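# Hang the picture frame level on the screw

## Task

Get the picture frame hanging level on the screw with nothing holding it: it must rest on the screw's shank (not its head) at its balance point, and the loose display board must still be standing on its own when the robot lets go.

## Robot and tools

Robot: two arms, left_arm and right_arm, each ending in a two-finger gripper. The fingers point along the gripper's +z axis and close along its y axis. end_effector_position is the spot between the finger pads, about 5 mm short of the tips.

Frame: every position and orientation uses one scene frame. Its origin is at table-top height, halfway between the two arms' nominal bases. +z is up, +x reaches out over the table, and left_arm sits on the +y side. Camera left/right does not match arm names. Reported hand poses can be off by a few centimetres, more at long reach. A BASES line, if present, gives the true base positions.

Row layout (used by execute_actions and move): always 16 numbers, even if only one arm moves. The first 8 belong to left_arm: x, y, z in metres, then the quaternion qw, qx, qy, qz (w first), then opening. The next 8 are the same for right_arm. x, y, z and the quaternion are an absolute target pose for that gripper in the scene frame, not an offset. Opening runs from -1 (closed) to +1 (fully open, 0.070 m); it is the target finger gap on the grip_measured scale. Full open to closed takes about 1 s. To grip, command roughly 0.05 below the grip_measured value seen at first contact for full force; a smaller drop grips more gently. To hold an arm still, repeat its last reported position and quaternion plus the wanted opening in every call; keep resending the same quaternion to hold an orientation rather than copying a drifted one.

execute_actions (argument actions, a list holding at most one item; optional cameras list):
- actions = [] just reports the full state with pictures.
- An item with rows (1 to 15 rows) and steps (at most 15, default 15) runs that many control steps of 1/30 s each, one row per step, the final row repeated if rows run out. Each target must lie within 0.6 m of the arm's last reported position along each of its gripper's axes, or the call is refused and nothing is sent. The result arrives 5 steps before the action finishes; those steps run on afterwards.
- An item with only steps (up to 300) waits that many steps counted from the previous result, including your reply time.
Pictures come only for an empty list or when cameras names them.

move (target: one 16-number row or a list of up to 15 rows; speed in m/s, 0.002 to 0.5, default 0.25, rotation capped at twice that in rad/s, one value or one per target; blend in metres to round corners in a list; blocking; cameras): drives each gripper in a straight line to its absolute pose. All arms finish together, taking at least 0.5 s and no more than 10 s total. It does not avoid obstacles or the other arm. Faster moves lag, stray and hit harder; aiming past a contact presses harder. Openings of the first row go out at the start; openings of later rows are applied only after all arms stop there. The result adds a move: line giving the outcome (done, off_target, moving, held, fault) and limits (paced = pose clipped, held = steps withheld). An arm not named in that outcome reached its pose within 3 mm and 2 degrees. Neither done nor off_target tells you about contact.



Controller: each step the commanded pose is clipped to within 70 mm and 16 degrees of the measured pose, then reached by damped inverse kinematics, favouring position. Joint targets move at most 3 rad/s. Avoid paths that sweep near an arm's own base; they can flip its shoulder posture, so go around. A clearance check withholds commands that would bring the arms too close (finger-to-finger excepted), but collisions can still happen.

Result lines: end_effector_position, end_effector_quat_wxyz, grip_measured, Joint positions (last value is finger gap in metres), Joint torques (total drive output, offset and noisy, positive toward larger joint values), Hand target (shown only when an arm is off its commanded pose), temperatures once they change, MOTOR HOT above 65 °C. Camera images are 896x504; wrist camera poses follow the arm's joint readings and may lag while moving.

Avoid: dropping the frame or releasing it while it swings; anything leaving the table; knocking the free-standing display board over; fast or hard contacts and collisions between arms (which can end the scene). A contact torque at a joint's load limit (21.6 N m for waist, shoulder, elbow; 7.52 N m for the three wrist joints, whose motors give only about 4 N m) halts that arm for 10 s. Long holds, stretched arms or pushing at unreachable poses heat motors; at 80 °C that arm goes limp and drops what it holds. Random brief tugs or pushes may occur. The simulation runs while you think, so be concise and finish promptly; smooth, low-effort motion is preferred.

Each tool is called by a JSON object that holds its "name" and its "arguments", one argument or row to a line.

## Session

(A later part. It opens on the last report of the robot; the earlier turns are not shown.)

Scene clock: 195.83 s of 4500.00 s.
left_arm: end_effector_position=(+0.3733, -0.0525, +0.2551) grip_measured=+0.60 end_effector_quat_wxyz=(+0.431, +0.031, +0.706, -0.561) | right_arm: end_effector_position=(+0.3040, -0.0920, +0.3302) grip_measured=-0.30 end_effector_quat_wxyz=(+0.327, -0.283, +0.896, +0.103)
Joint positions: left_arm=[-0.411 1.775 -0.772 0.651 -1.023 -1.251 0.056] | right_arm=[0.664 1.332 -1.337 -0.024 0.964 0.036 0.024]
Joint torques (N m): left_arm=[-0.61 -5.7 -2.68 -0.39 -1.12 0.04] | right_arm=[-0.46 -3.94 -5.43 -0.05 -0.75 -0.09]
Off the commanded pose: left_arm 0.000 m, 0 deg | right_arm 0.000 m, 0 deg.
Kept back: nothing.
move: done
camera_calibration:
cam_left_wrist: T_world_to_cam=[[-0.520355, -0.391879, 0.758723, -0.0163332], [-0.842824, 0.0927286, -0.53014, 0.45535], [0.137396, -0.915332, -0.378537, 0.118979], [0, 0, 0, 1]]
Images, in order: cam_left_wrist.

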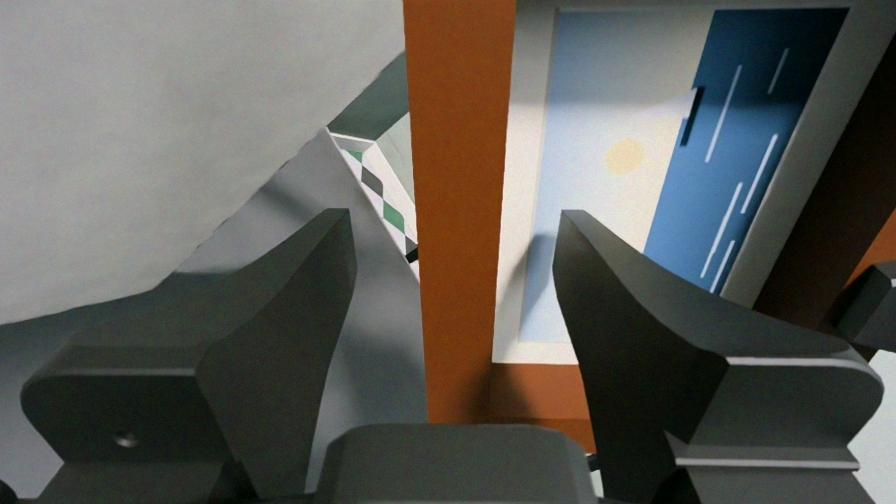

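{"name": "move", "arguments": {
  "target": [
    [0.3733,-0.0526,0.2548,0.4307,0.0308,0.7064,-0.5613,-0.3, 0.304,-0.092,0.330,-0.3263,0.2827,-0.8964,-0.1027,-0.42],
    [0.3733,-0.0526,0.2548,0.4307,0.0308,0.7064,-0.5613,-0.5, 0.304,-0.092,0.330,-0.3263,0.2827,-0.8964,-0.1027,-0.42],
    [0.3733,-0.0526,0.2548,0.4307,0.0308,0.7064,-0.5613,-0.65, 0.304,-0.092,0.330,-0.3263,0.2827,-0.8964,-0.1027,-0.42]
  ],
  "speed": 0.05,
  "cameras": ["cam_left_wrist","cam_right_wrist"]
}}

{"name": "zoom_image", "arguments": {
  "camera": "cam_left_wrist",
  "region": [280, 150, 680, 450]
}}

Scene clock: 199.30 s of 4500.00 s.
left_arm: end_effector_position=(+0.3729, -0.0529, +0.2553) grip_measured=-0.45 end_effector_quat_wxyz=(+0.430, +0.031, +0.706, -0.562) | right_arm: end_effector_position=(+0.3041, -0.0919, +0.3298) grip_measured=-0.30 end_effector_quat_wxyz=(+0.326, -0.283, +0.896, +0.102)
Joint positions: left_arm=[-0.412 1.775 -0.772 0.651 -1.024 -1.251 0.019] | right_arm=[0.664 1.333 -1.337 -0.024 0.964 0.036 0.024]
Joint torques (N m): left_arm=[3.33 -5.28 -1.31 -0.63 0.81 0.08] | right_arm=[0.9 -8.39 -5.49 -0.05 -0.95 -0.09]
Off the commanded pose: left_arm 0.001 m, 0 deg | right_arm 0.000 m, 0 deg.
Kept back: nothing.
move: done
camera_calibration:
cam_left_wrist: T_world_to_cam=[[-0.521128, -0.390827, 0.758736, -0.0164506], [-0.842526, 0.0936133, -0.530458, 0.455168], [0.13629, -0.915691, -0.378067, 0.118946], [0, 0, 0, 1]]
cam_right_wrist: T_world_to_cam=[[0.543634, -0.839162, -0.0164002, -0.2364], [-0.838937, -0.542689, -0.0409033, 0.212449], [0.0254243, 0.0359952, -0.999029, 0.44344], [0, 0, 0, 1]]
Images, in order: cam_left_wrist, cam_right_wrist.

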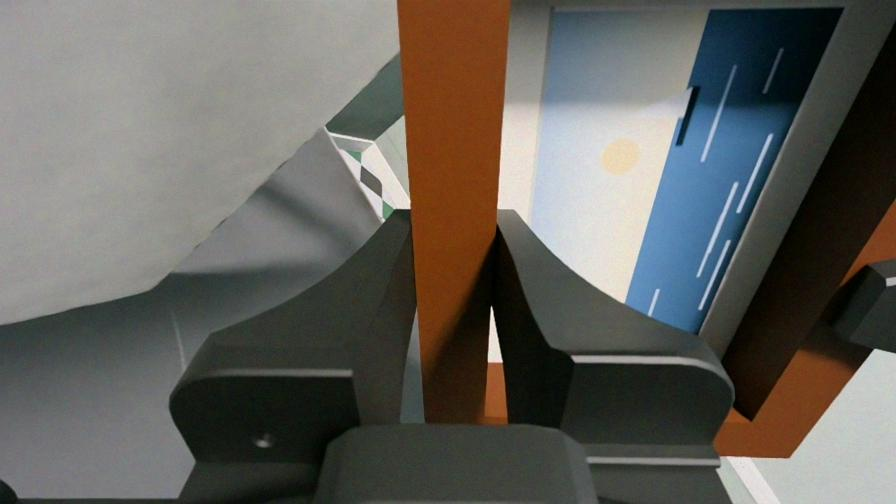

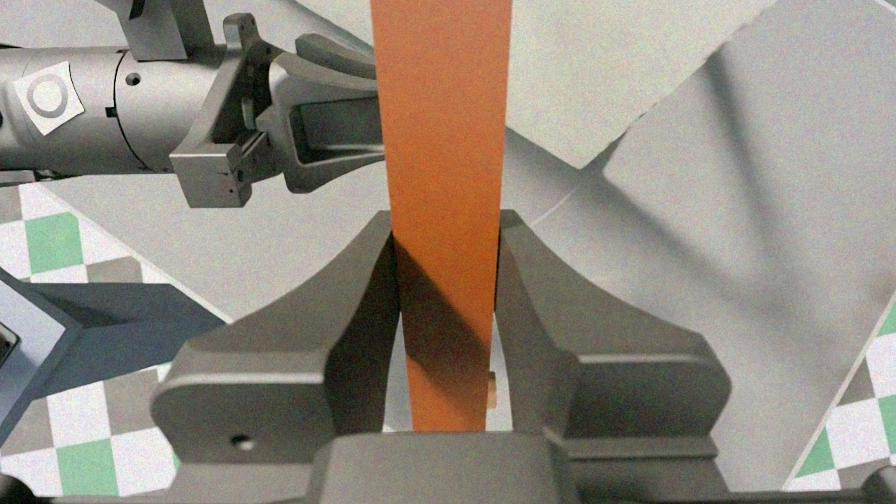

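Scaled by 1.260 from the camera's 896x504 image, which has a finer 1280x720 frame.

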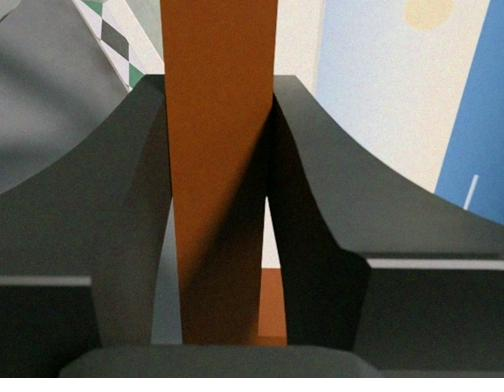

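{"name": "move", "arguments": {
  "target": [
    [0.3729,-0.0529,0.2552,0.4307,0.0308,0.7064,-0.5613,-0.65, 0.304,-0.092,0.330,-0.3263,0.2827,-0.8964,-0.1027,-0.1],
    [0.3729,-0.0529,0.2552,0.4307,0.0308,0.7064,-0.5613,-0.65, 0.304,-0.092,0.330,-0.3263,0.2827,-0.8964,-0.1027,0.8],
    [0.3729,-0.0529,0.2552,0.4307,0.0308,0.7064,-0.5613,-0.65, 0.267,-0.118,0.384,-0.3263,0.2827,-0.8964,-0.1027,0.8]
  ],
  "speed": [0.05,0.05,0.12]
}}

Scene clock: 202.57 s of 4500.00 s.
left_arm: end_effector_position=(+0.3731, -0.0525, +0.2549) grip_measured=-0.45 end_effector_quat_wxyz=(+0.431, +0.030, +0.706, -0.561) | right_arm: end_effector_position=(+0.2668, -0.1183, +0.3848) grip_measured=+0.80 end_effector_quat_wxyz=(+0.327, -0.283, +0.896, +0.103)
Joint positions: left_arm=[-0.412 1.774 -0.771 0.649 -1.021 -1.25 0.019] | right_arm=[0.67 1.235 -1.484 -0.025 1.208 0.036 0.063]
Joint torques (N m): left_arm=[-0.64 -8.52 -3.38 -0.6 -2.03 -0.21] | right_arm=[0.64 -1.88 -3.52 -0.23 -0.68 0.26]
Off the commanded pose: left_arm 0.000 m, 0 deg | right_arm 0.001 m, 0 deg.
Kept back: nothing.
move: done
camera_calibration:
cam_left_wrist: T_world_to_cam=[[-0.519542, -0.393078, 0.75866, -0.0166762], [-0.843246, 0.0925955, -0.529492, 0.455012], [0.137883, -0.914831, -0.379569, 0.118974], [0, 0, 0, 1]]
cam_right_wrist: T_world_to_cam=[[0.543663, -0.839134, -0.016888, -0.237217], [-0.838869, -0.542623, -0.0431253, 0.169931], [0.0270241, 0.0376124, -0.998927, 0.499977], [0, 0, 0, 1]]

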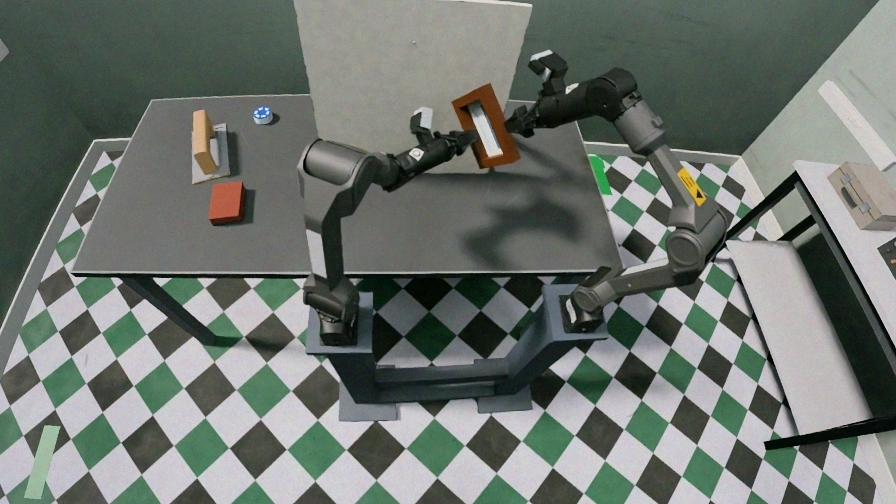

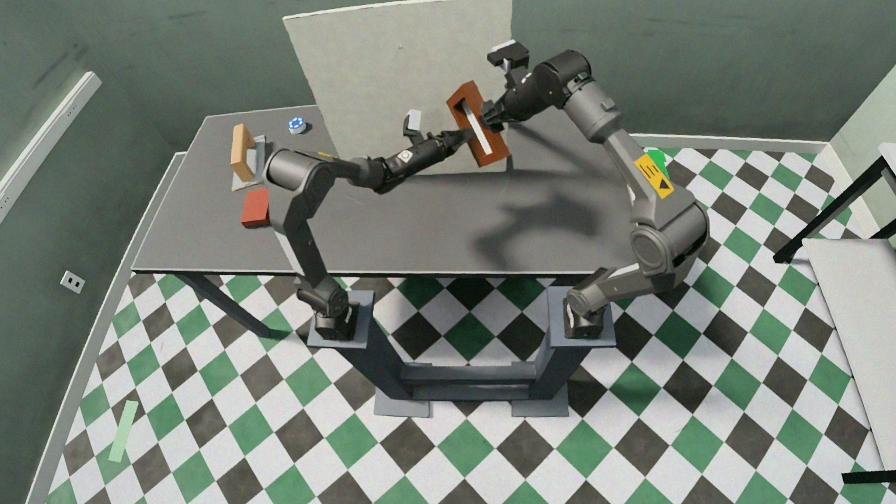

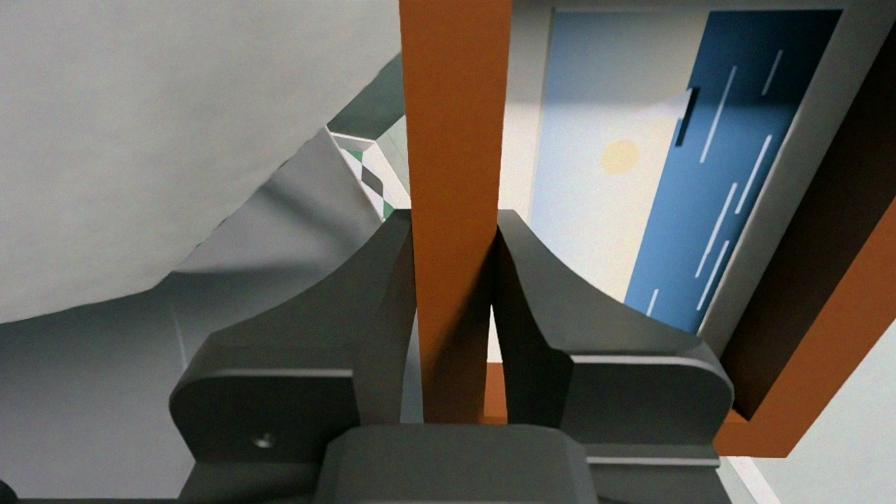

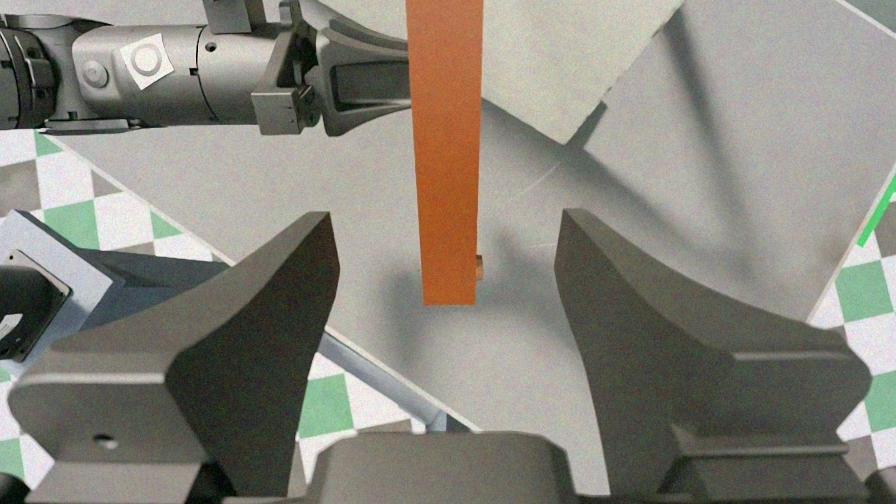

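{"name": "move", "arguments": {
  "target": [
    [0.3729,-0.0529,0.2552,0.4307,0.0308,0.7064,-0.5613,-0.65, 0.25,-0.19,0.43,-0.3263,0.2827,-0.8964,-0.1027,0.8],
    [0.31,0.06,0.36,0.4307,0.0308,0.7064,-0.5613,-0.65, 0.32,-0.27,0.44,0.2657,0.2712,0.6605,0.6476,0.8]
  ],
  "speed": [0.25,0.2],
  "blend": 0.03
}}

Scene clock: 210.97 s of 4500.00 s.
left_arm: end_effector_position=(+0.3098, +0.0601, +0.3600) grip_measured=-0.45 end_effector_quat_wxyz=(+0.430, +0.031, +0.706, -0.561) | right_arm: end_effector_position=(+0.3205, -0.2696, +0.4401) grip_measured=+0.80 end_effector_quat_wxyz=(+0.328, +0.336, +0.634, +0.614)
Joint positions: left_arm=[0.035 1.239 -0.694 1.287 -1.056 -1.911 0.019] | right_arm=[-0.598 1.084 -0.939 1.56 1.215 -0.054 0.063]
Joint torques (N m): left_arm=[-0.63 -4.34 -3.46 -1.17 -0.93 -0.03] | right_arm=[-0.2 -1.63 -4.03 0.87 0.18 -0.2]
Hand target: left_arm +0.3100, +0.0600, +0.3600; +0.431, +0.031, +0.706, -0.561 | right_arm +0.3204, -0.2694, +0.4400; +0.328, +0.335, +0.635, +0.614
Off the commanded pose: left_arm 0.000 m, 0 deg | right_arm 0.001 m, 11 deg.
joint read past its limit (right arm) — joint 5 (wrist pitch), upper limit.
joint sent to its limit (right arm) — joint 5 (wrist pitch), upper limit.
Kept back: nothing.
move: off_target (right_arm)
camera_calibration:
cam_left_wrist: T_world_to_cam=[[-0.519915, -0.39186, 0.759035, -0.0850974], [-0.843166, 0.0929419, -0.52956, 0.4469], [0.136967, -0.915318, -0.378725, 0.270667], [0, 0, 0, 1]]
cam_right_wrist: T_world_to_cam=[[-0.0530668, 0.00675469, -0.998568, 0.458912], [-0.947626, 0.315038, 0.0524906, 0.359256], [0.314942, 0.949055, -0.0103171, 0.277819], [0, 0, 0, 1]]

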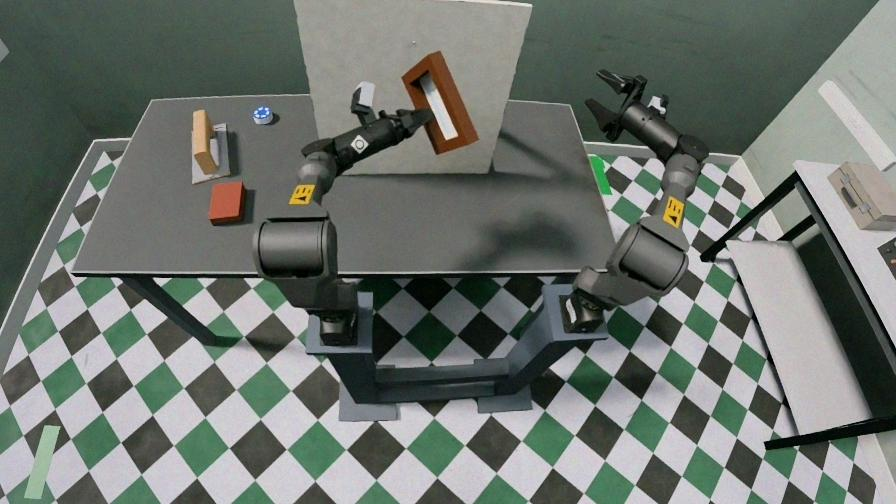

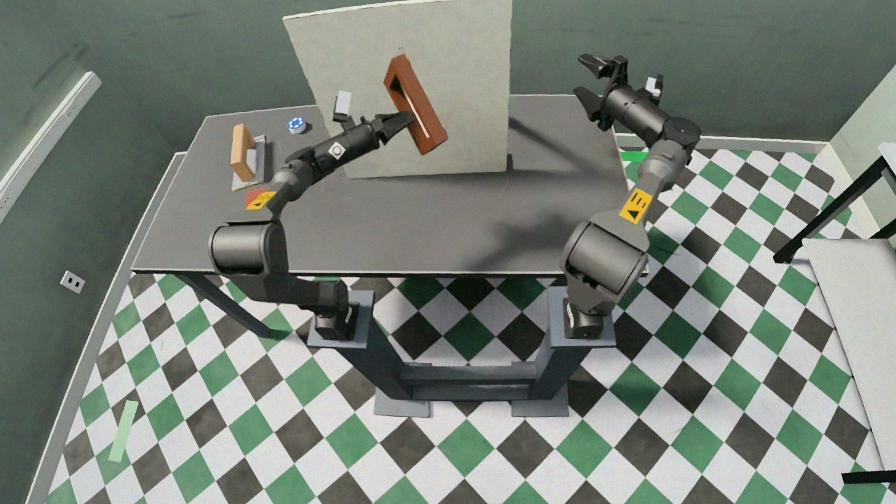

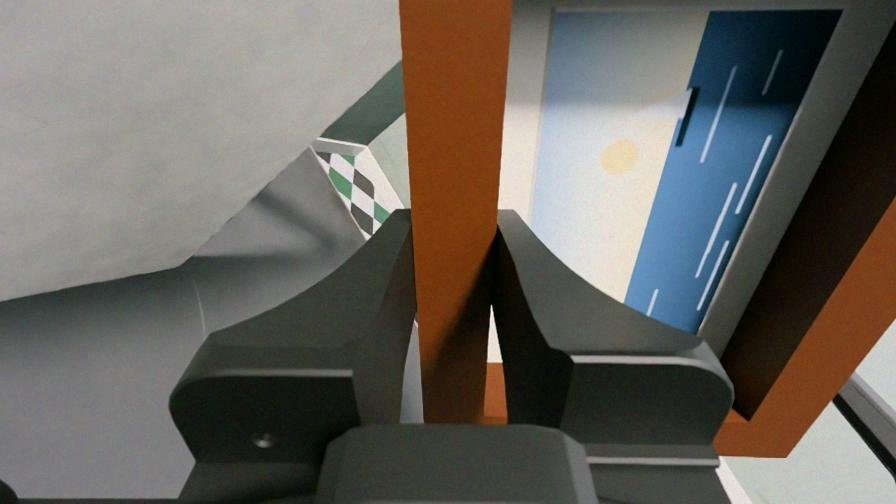

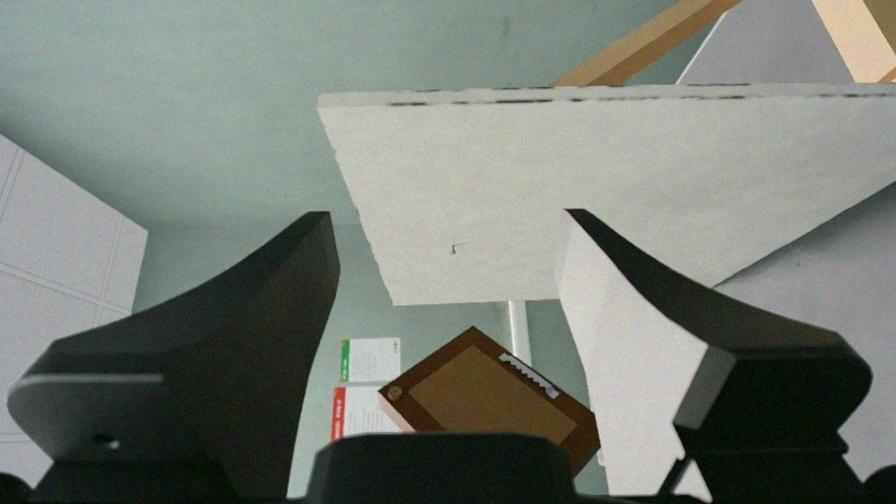

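{"name": "zoom_image", "arguments": {
  "camera": "cam_right_wrist",
  "region": [370, 320, 610, 480]
}}

Scaled by 2.100 from the camera's 896x504 image, which has a finer 1280x720 frame.

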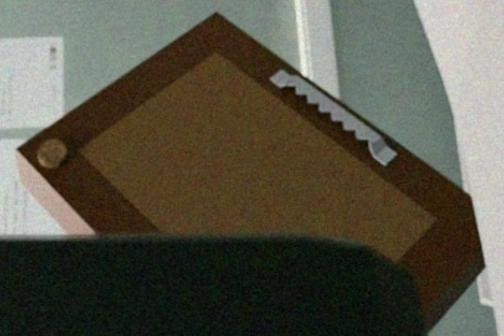

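{"name": "move", "arguments": {
  "target": [
    [0.31,0.06,0.36,0.4307,0.0308,0.7064,-0.5613,-0.65, 0.345,-0.10,0.42,0.2657,0.2712,0.6605,0.6476,0.8]
  ],
  "speed": [0.2],
  "cameras": ["cam_right_wrist"]
}}

{"name": "zoom_image", "arguments": {
  "camera": "cam_right_wrist",
  "region": [350, 200, 750, 440]
}}

Scene clock: 214.23 s of 4500.00 s.
left_arm: end_effector_position=(+0.3098, +0.0601, +0.3600) grip_measured=-0.45 end_effector_quat_wxyz=(+0.431, +0.031, +0.706, -0.561) | right_arm: end_effector_position=(+0.3453, -0.1001, +0.4207) grip_measured=+0.80 end_effector_quat_wxyz=(+0.261, +0.272, +0.669, +0.641)
Joint positions: left_arm=[0.035 1.239 -0.694 1.287 -1.056 -1.91 0.019] | right_arm=[0.274 1.198 -0.95 1.751 0.556 -0.237 0.063]
Joint torques (N m): left_arm=[-0.76 -3.21 -2.9 -1.22 -0.91 -0.01] | right_arm=[-0.4 -3.85 -3.9 0.4 0.28 0.17]
Off the commanded pose: left_arm 0.000 m, 0 deg | right_arm 0.001 m, 1 deg.
joint sent to its limit (right arm) — joint 4 (forearm roll), upper limit.
Kept back: nothing.
move: done
camera_calibration:
cam_right_wrist: T_world_to_cam=[[-0.0641678, -0.0109621, -0.997879, 0.441553], [-0.991, 0.118418, 0.0624245, 0.321479], [0.117483, 0.992903, -0.018462, 0.184936], [0, 0, 0, 1]]
Images, in order: cam_right_wrist.

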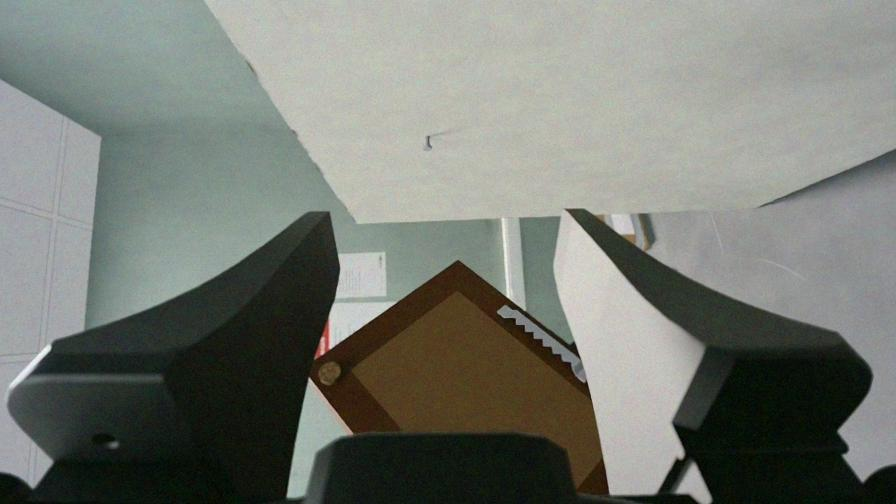

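Scaled by 1.260 from the camera's 896x504 image, which has a finer 1280x720 frame.

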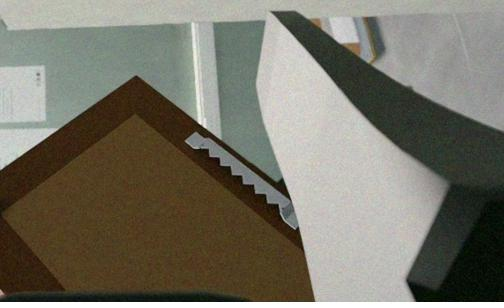

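{"name": "zoom_image", "arguments": {
  "camera": "cam_right_wrist",
  "region": [490, 295, 600, 395]
}}

Scaled by 4.582 from the camera's 896x504 image, which has a finer 1280x720 frame.

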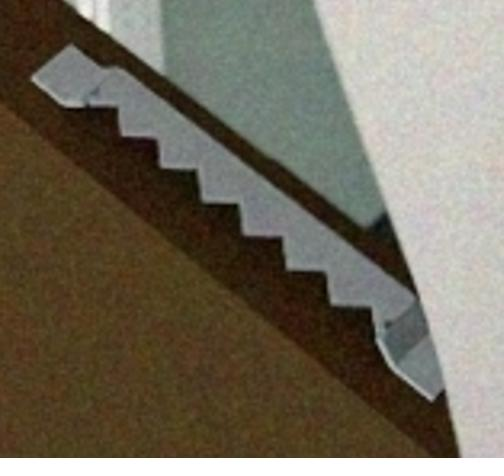

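{"name": "move", "arguments": {
  "target": [
    [0.31,0.06,0.36,0.4307,0.0308,0.7064,-0.5613,-0.65, 0.285,-0.17,0.41,0.2657,0.2712,0.6605,0.6476,1.0]
  ],
  "speed": [0.2],
  "cameras": ["cam_right_wrist"]
}}

{"name": "zoom_image", "arguments": {
  "camera": "cam_right_wrist",
  "region": [350, 160, 650, 400]
}}

Scene clock: 224.47 s of 4500.00 s.
left_arm: end_effector_position=(+0.3098, +0.0601, +0.3600) grip_measured=-0.45 end_effector_quat_wxyz=(+0.431, +0.031, +0.706, -0.561) | right_arm: end_effector_position=(+0.2846, -0.1700, +0.4102) grip_measured=+0.98 end_effector_quat_wxyz=(+0.266, +0.271, +0.660, +0.648)
Joint positions: left_arm=[0.035 1.239 -0.694 1.287 -1.056 -1.91 0.019] | right_arm=[-0.176 0.953 -0.739 1.631 0.994 -0.138 0.069]
Joint torques (N m): left_arm=[-0.85 -3.23 -2.84 -1.21 -0.92 -0.02] | right_arm=[0.7 -0.11 -4.66 0.79 -0.04 -0.19]
Off the commanded pose: left_arm 0.000 m, 0 deg | right_arm 0.000 m, 0 deg.
Kept back: nothing.
move: done
camera_calibration:
cam_right_wrist: T_world_to_cam=[[-0.0481644, 0.00728013, -0.998813, 0.425286], [-0.991304, 0.122251, 0.0486933, 0.276658], [0.12246, 0.992473, 0.0013287, 0.251684], [0, 0, 0, 1]]
Images, in order: cam_right_wrist.

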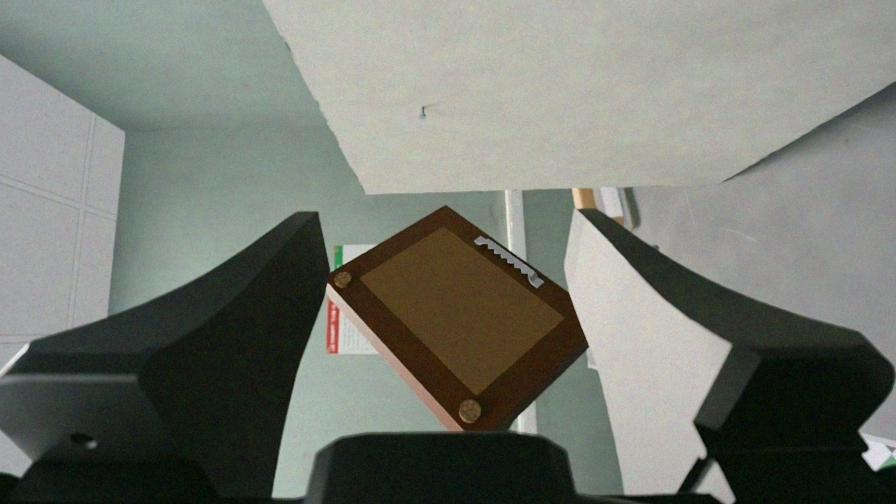

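Scaled by 1.680 from the camera's 896x504 image, which has a finer 1280x720 frame.

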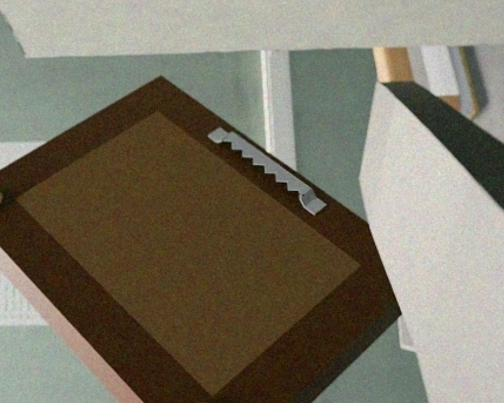

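{"name": "zoom_image", "arguments": {
  "camera": "cam_right_wrist",
  "region": [430, 195, 580, 305]
}}

{"name": "zoom_image", "arguments": {
  "camera": "cam_right_wrist",
  "region": [465, 225, 555, 295]
}}

{"name": "zoom_image", "arguments": {
  "camera": "cam_right_wrist",
  "region": [320, 195, 640, 435]
}}

Scaled by 3.360 from the camera's 896x504 image, which has a finer 1280x720 frame.

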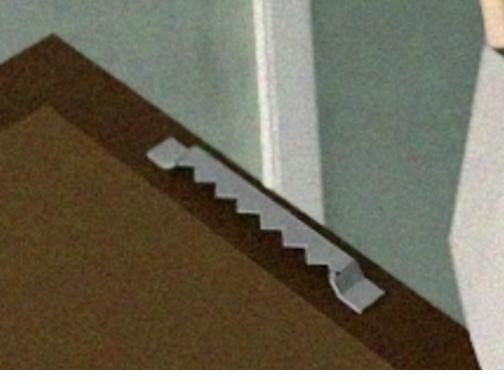

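Scaled by 5.600 from the camera's 896x504 image, which has a finer 1280x720 frame.

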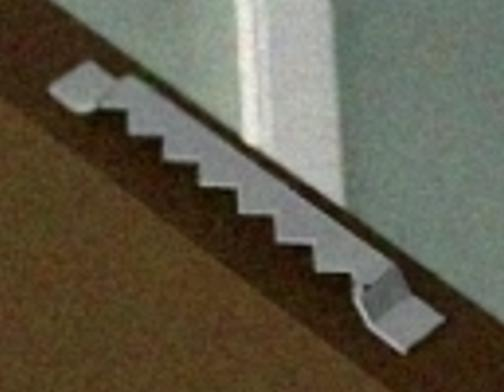

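Scaled by 1.575 from the camera's 896x504 image, which has a finer 1280x720 frame.

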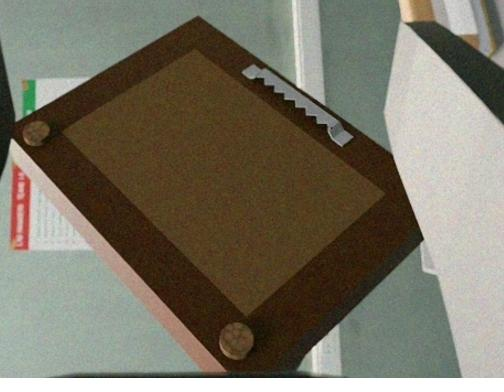

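{"name": "move", "arguments": {
  "target": [
    [0.315,0.07,0.40,0.7044,0.2988,0.6409,-0.0617,-0.65, 0.38,-0.27,0.43,0.2657,0.2712,0.6605,0.6476,1.0],
    [0.345,0.098,0.450,0.5201,0.4791,0.4791,0.5201,-0.65, 0.473,-0.215,0.432,0.2657,0.2712,0.6605,0.6476,1.0]
  ],
  "speed": [0.3,0.3],
  "blend": 0.03
}}

Scene clock: 232.67 s of 4500.00 s.
left_arm: end_effector_position=(+0.3449, +0.0981, +0.4503) grip_measured=-0.45 end_effector_quat_wxyz=(+0.510, +0.486, +0.489, +0.514) | right_arm: end_effector_position=(+0.4732, -0.2150, +0.4320) grip_measured=+0.98 end_effector_quat_wxyz=(+0.266, +0.271, +0.660, +0.648)
Joint positions: left_arm=[-0.856 1.196 -0.985 1.738 0.883 -0.202 0.019] | right_arm=[-0.197 1.653 -1.425 1.636 1.016 -0.154 0.069]
Joint torques (N m): left_arm=[-0.58 -3.87 -3.95 0.88 0.17 -0.24] | right_arm=[-0.28 -6.65 -4.16 0.82 0.14 0.11]
Hand target: left_arm +0.3449, +0.0980, +0.4502; +0.511, +0.486, +0.489, +0.513 | right_arm +0.4730, -0.2150, +0.4320; +0.266, +0.271, +0.661, +0.648
Off the commanded pose: left_arm 0.000 m, 2 deg | right_arm 0.000 m, 0 deg.
joint read past its limit (left arm) — joint 4 (forearm roll), upper limit.
joint sent to its limit (left arm) — joint 4 (forearm roll), upper limit.
Kept back: nothing.
move: done
camera_calibration:
cam_left_wrist: T_world_to_cam=[[0.0724684, 0.0121652, -0.997297, 0.42642], [-0.56427, 0.825011, -0.0309389, 0.128227], [0.822404, 0.564986, 0.0666517, -0.247374], [0, 0, 0, 1]]
cam_right_wrist: T_world_to_cam=[[-0.0484089, 0.00626918, -0.998808, 0.456369], [-0.991265, 0.122521, 0.0488124, 0.468007], [0.122681, 0.992446, 0.000283305, 0.273602], [0, 0, 0, 1]]

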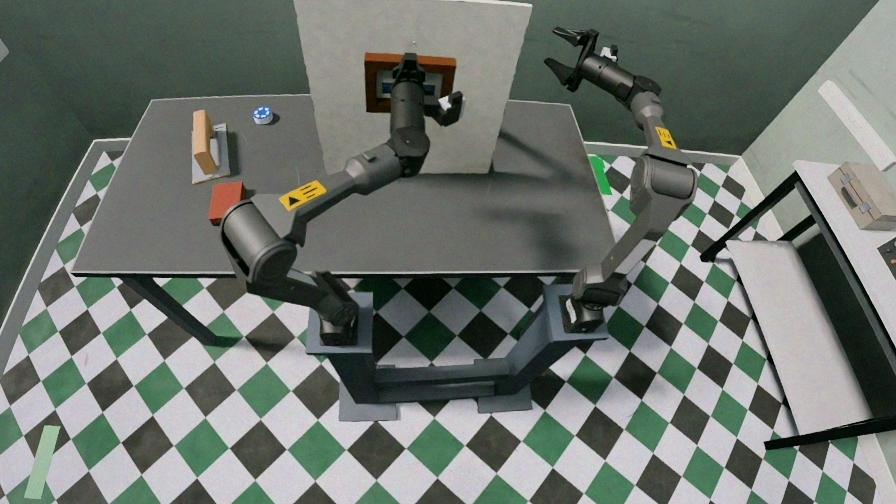

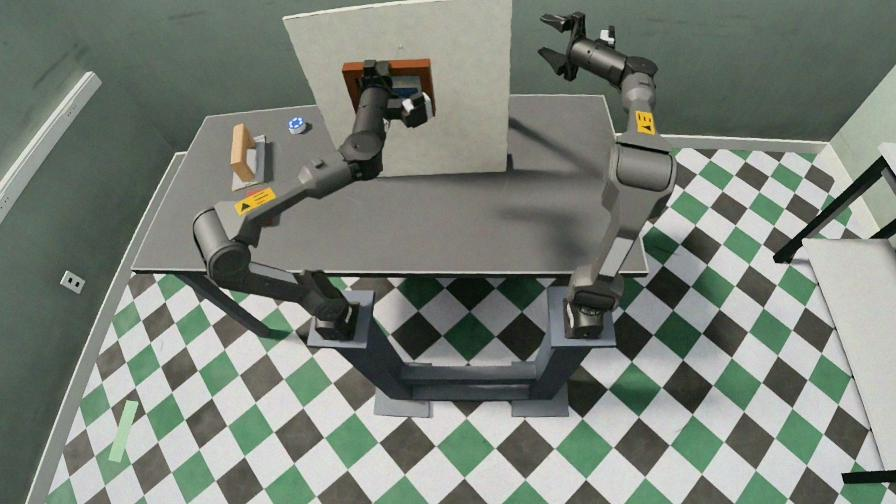

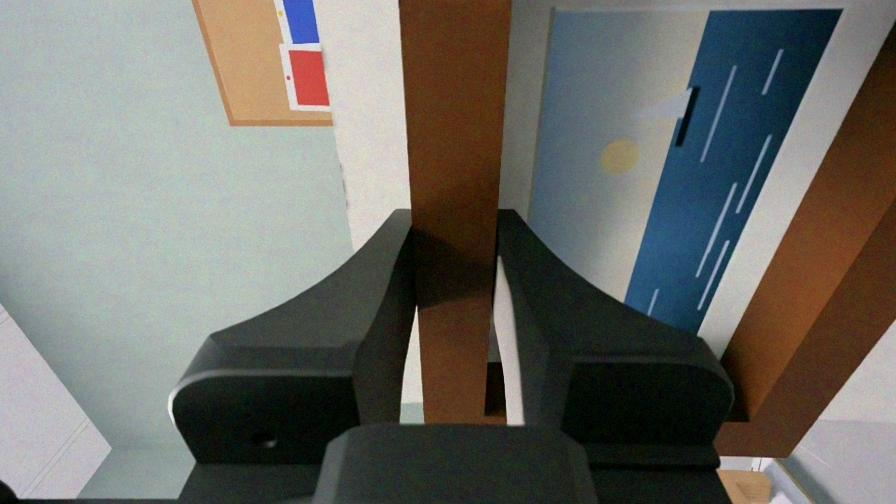

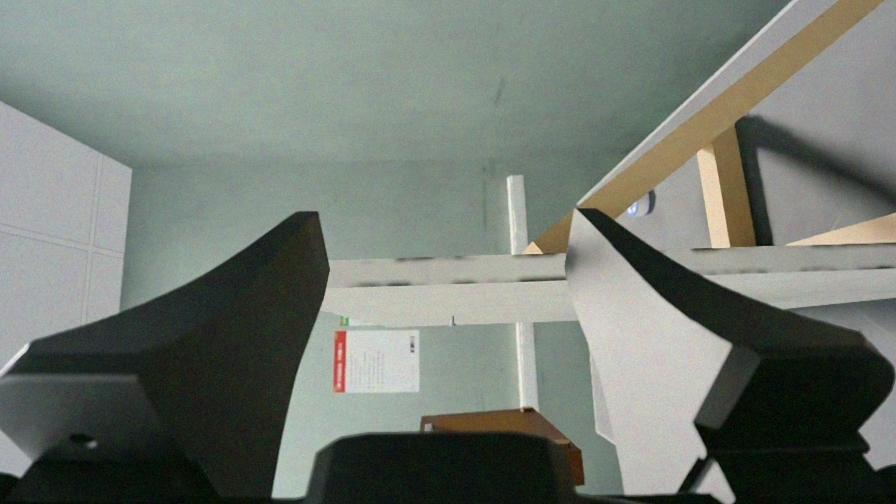

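{"name": "move", "arguments": {
  "target": [
    [0.383,0.098,0.450,0.5201,0.4791,0.4791,0.5201,-0.65, 0.473,-0.215,0.432,0.2657,0.2712,0.6605,0.6476,1.0]
  ],
  "speed": [0.12]
}}

{"name": "zoom_image", "arguments": {
  "camera": "cam_right_wrist",
  "region": [380, 250, 580, 430]
}}

{"name": "zoom_image", "arguments": {
  "camera": "cam_head_left",
  "region": [350, 20, 490, 130]
}}

{"name": "zoom_image", "arguments": {
  "camera": "cam_head_right",
  "region": [330, 20, 470, 130]
}}

Scene clock: 234.80 s of 4500.00 s.
left_arm: end_effector_position=(+0.3835, +0.0979, +0.4500) grip_measured=-0.45 end_effector_quat_wxyz=(+0.503, +0.491, +0.497, +0.509) | right_arm: end_effector_position=(+0.4732, -0.2150, +0.4320) grip_measured=+0.98 end_effector_quat_wxyz=(+0.266, +0.271, +0.660, +0.648)
Joint positions: left_arm=[-0.723 1.296 -1.085 1.738 0.752 -0.206 0.019] | right_arm=[-0.197 1.653 -1.425 1.636 1.016 -0.154 0.069]
Joint torques (N m): left_arm=[-0.51 -5.94 -3.59 0.84 0.46 -0.2] | right_arm=[-0.45 -7.46 -3.71 0.75 0.21 -0.21]
Hand target: left_arm +0.3829, +0.0980, +0.4503; +0.503, +0.491, +0.497, +0.509 | right_arm +0.4730, -0.2150, +0.4320; +0.266, +0.271, +0.661, +0.648
Off the commanded pose: left_arm 0.001 m, 3 deg | right_arm 0.000 m, 0 deg.
joint sent to its limit (left arm) — joint 4 (forearm roll), upper limit.
Kept back: nothing.
move: off_target (left_arm)
camera_calibration:
cam_left_wrist: T_world_to_cam=[[0.0462513, 0.0116449, -0.998862, 0.43413], [-0.569062, 0.822124, -0.0167654, 0.145877], [0.820993, 0.56919, 0.0446509, -0.268977], [0, 0, 0, 1]]
cam_right_wrist: T_world_to_cam=[[-0.0484089, 0.00626918, -0.998808, 0.456369], [-0.991265, 0.122521, 0.0488124, 0.468007], [0.122681, 0.992446, 0.000283305, 0.273602], [0, 0, 0, 1]]

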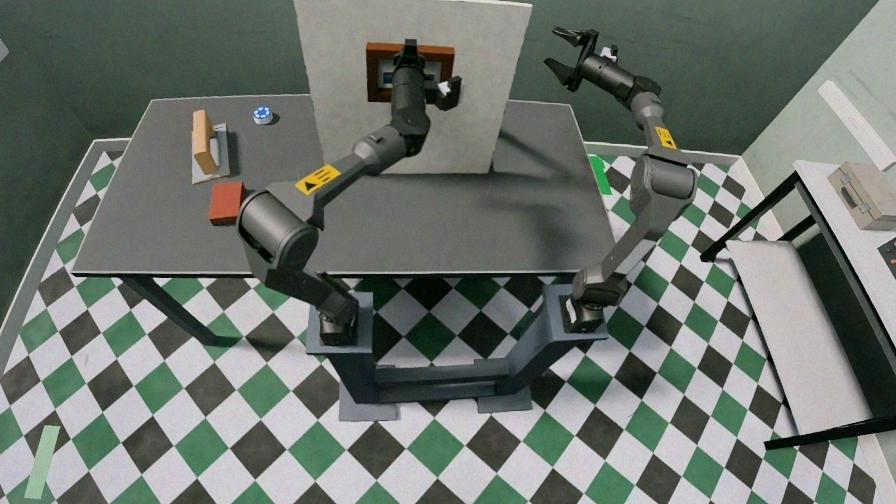

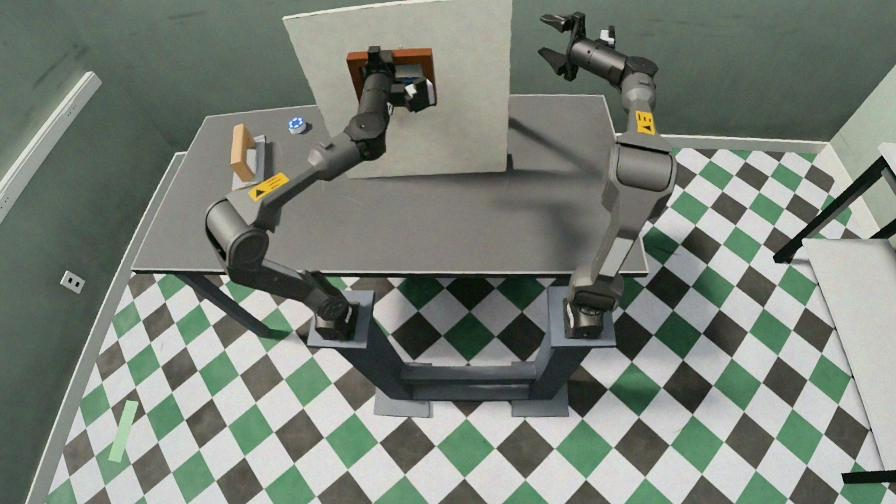

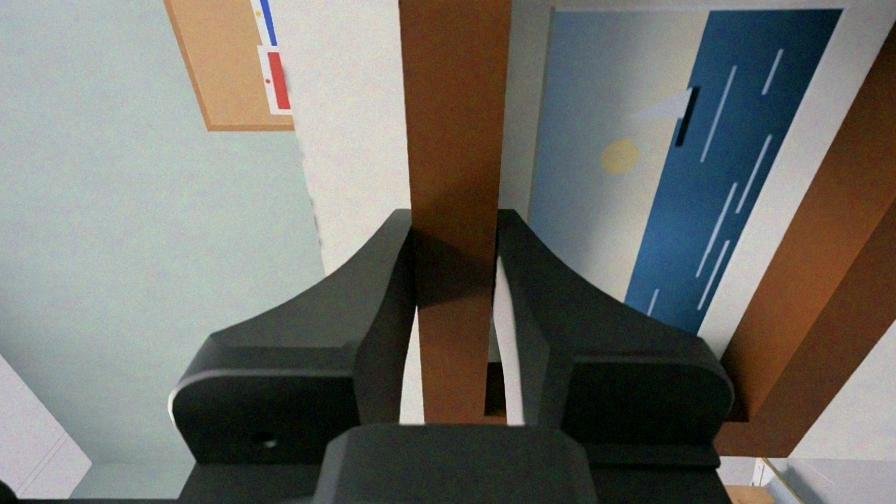

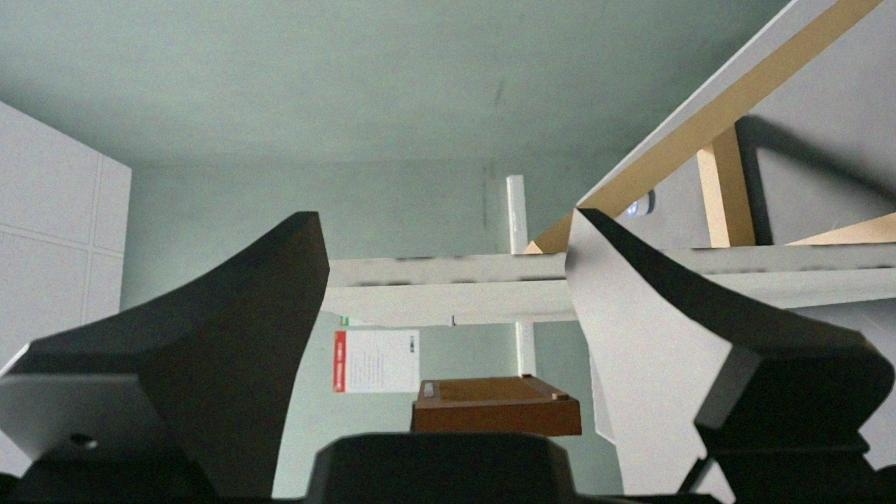

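Scaled by 2.520 from the camera's 896x504 image, which has a finer 1280x720 frame.

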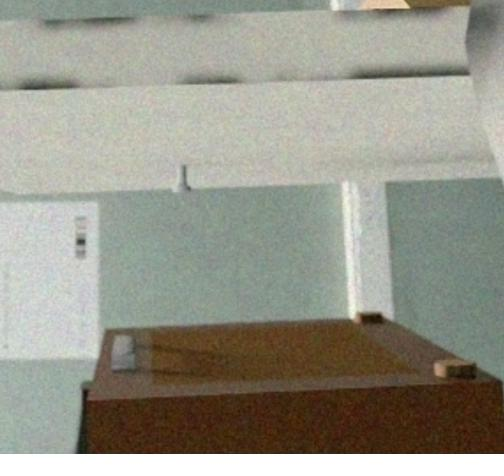

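Scaled by 3.600 from the camera's 896x504 image, which has a finer 1280x720 frame.

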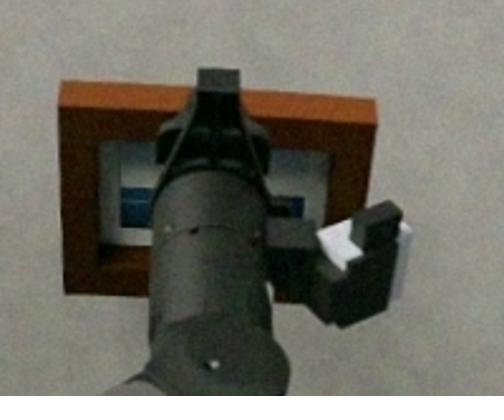

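Scaled by 3.600 from the camera's 896x504 image, which has a finer 1280x720 frame.

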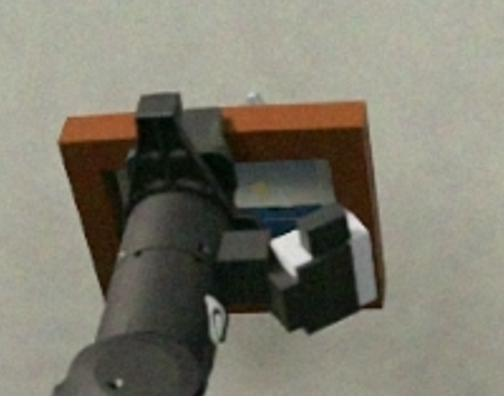

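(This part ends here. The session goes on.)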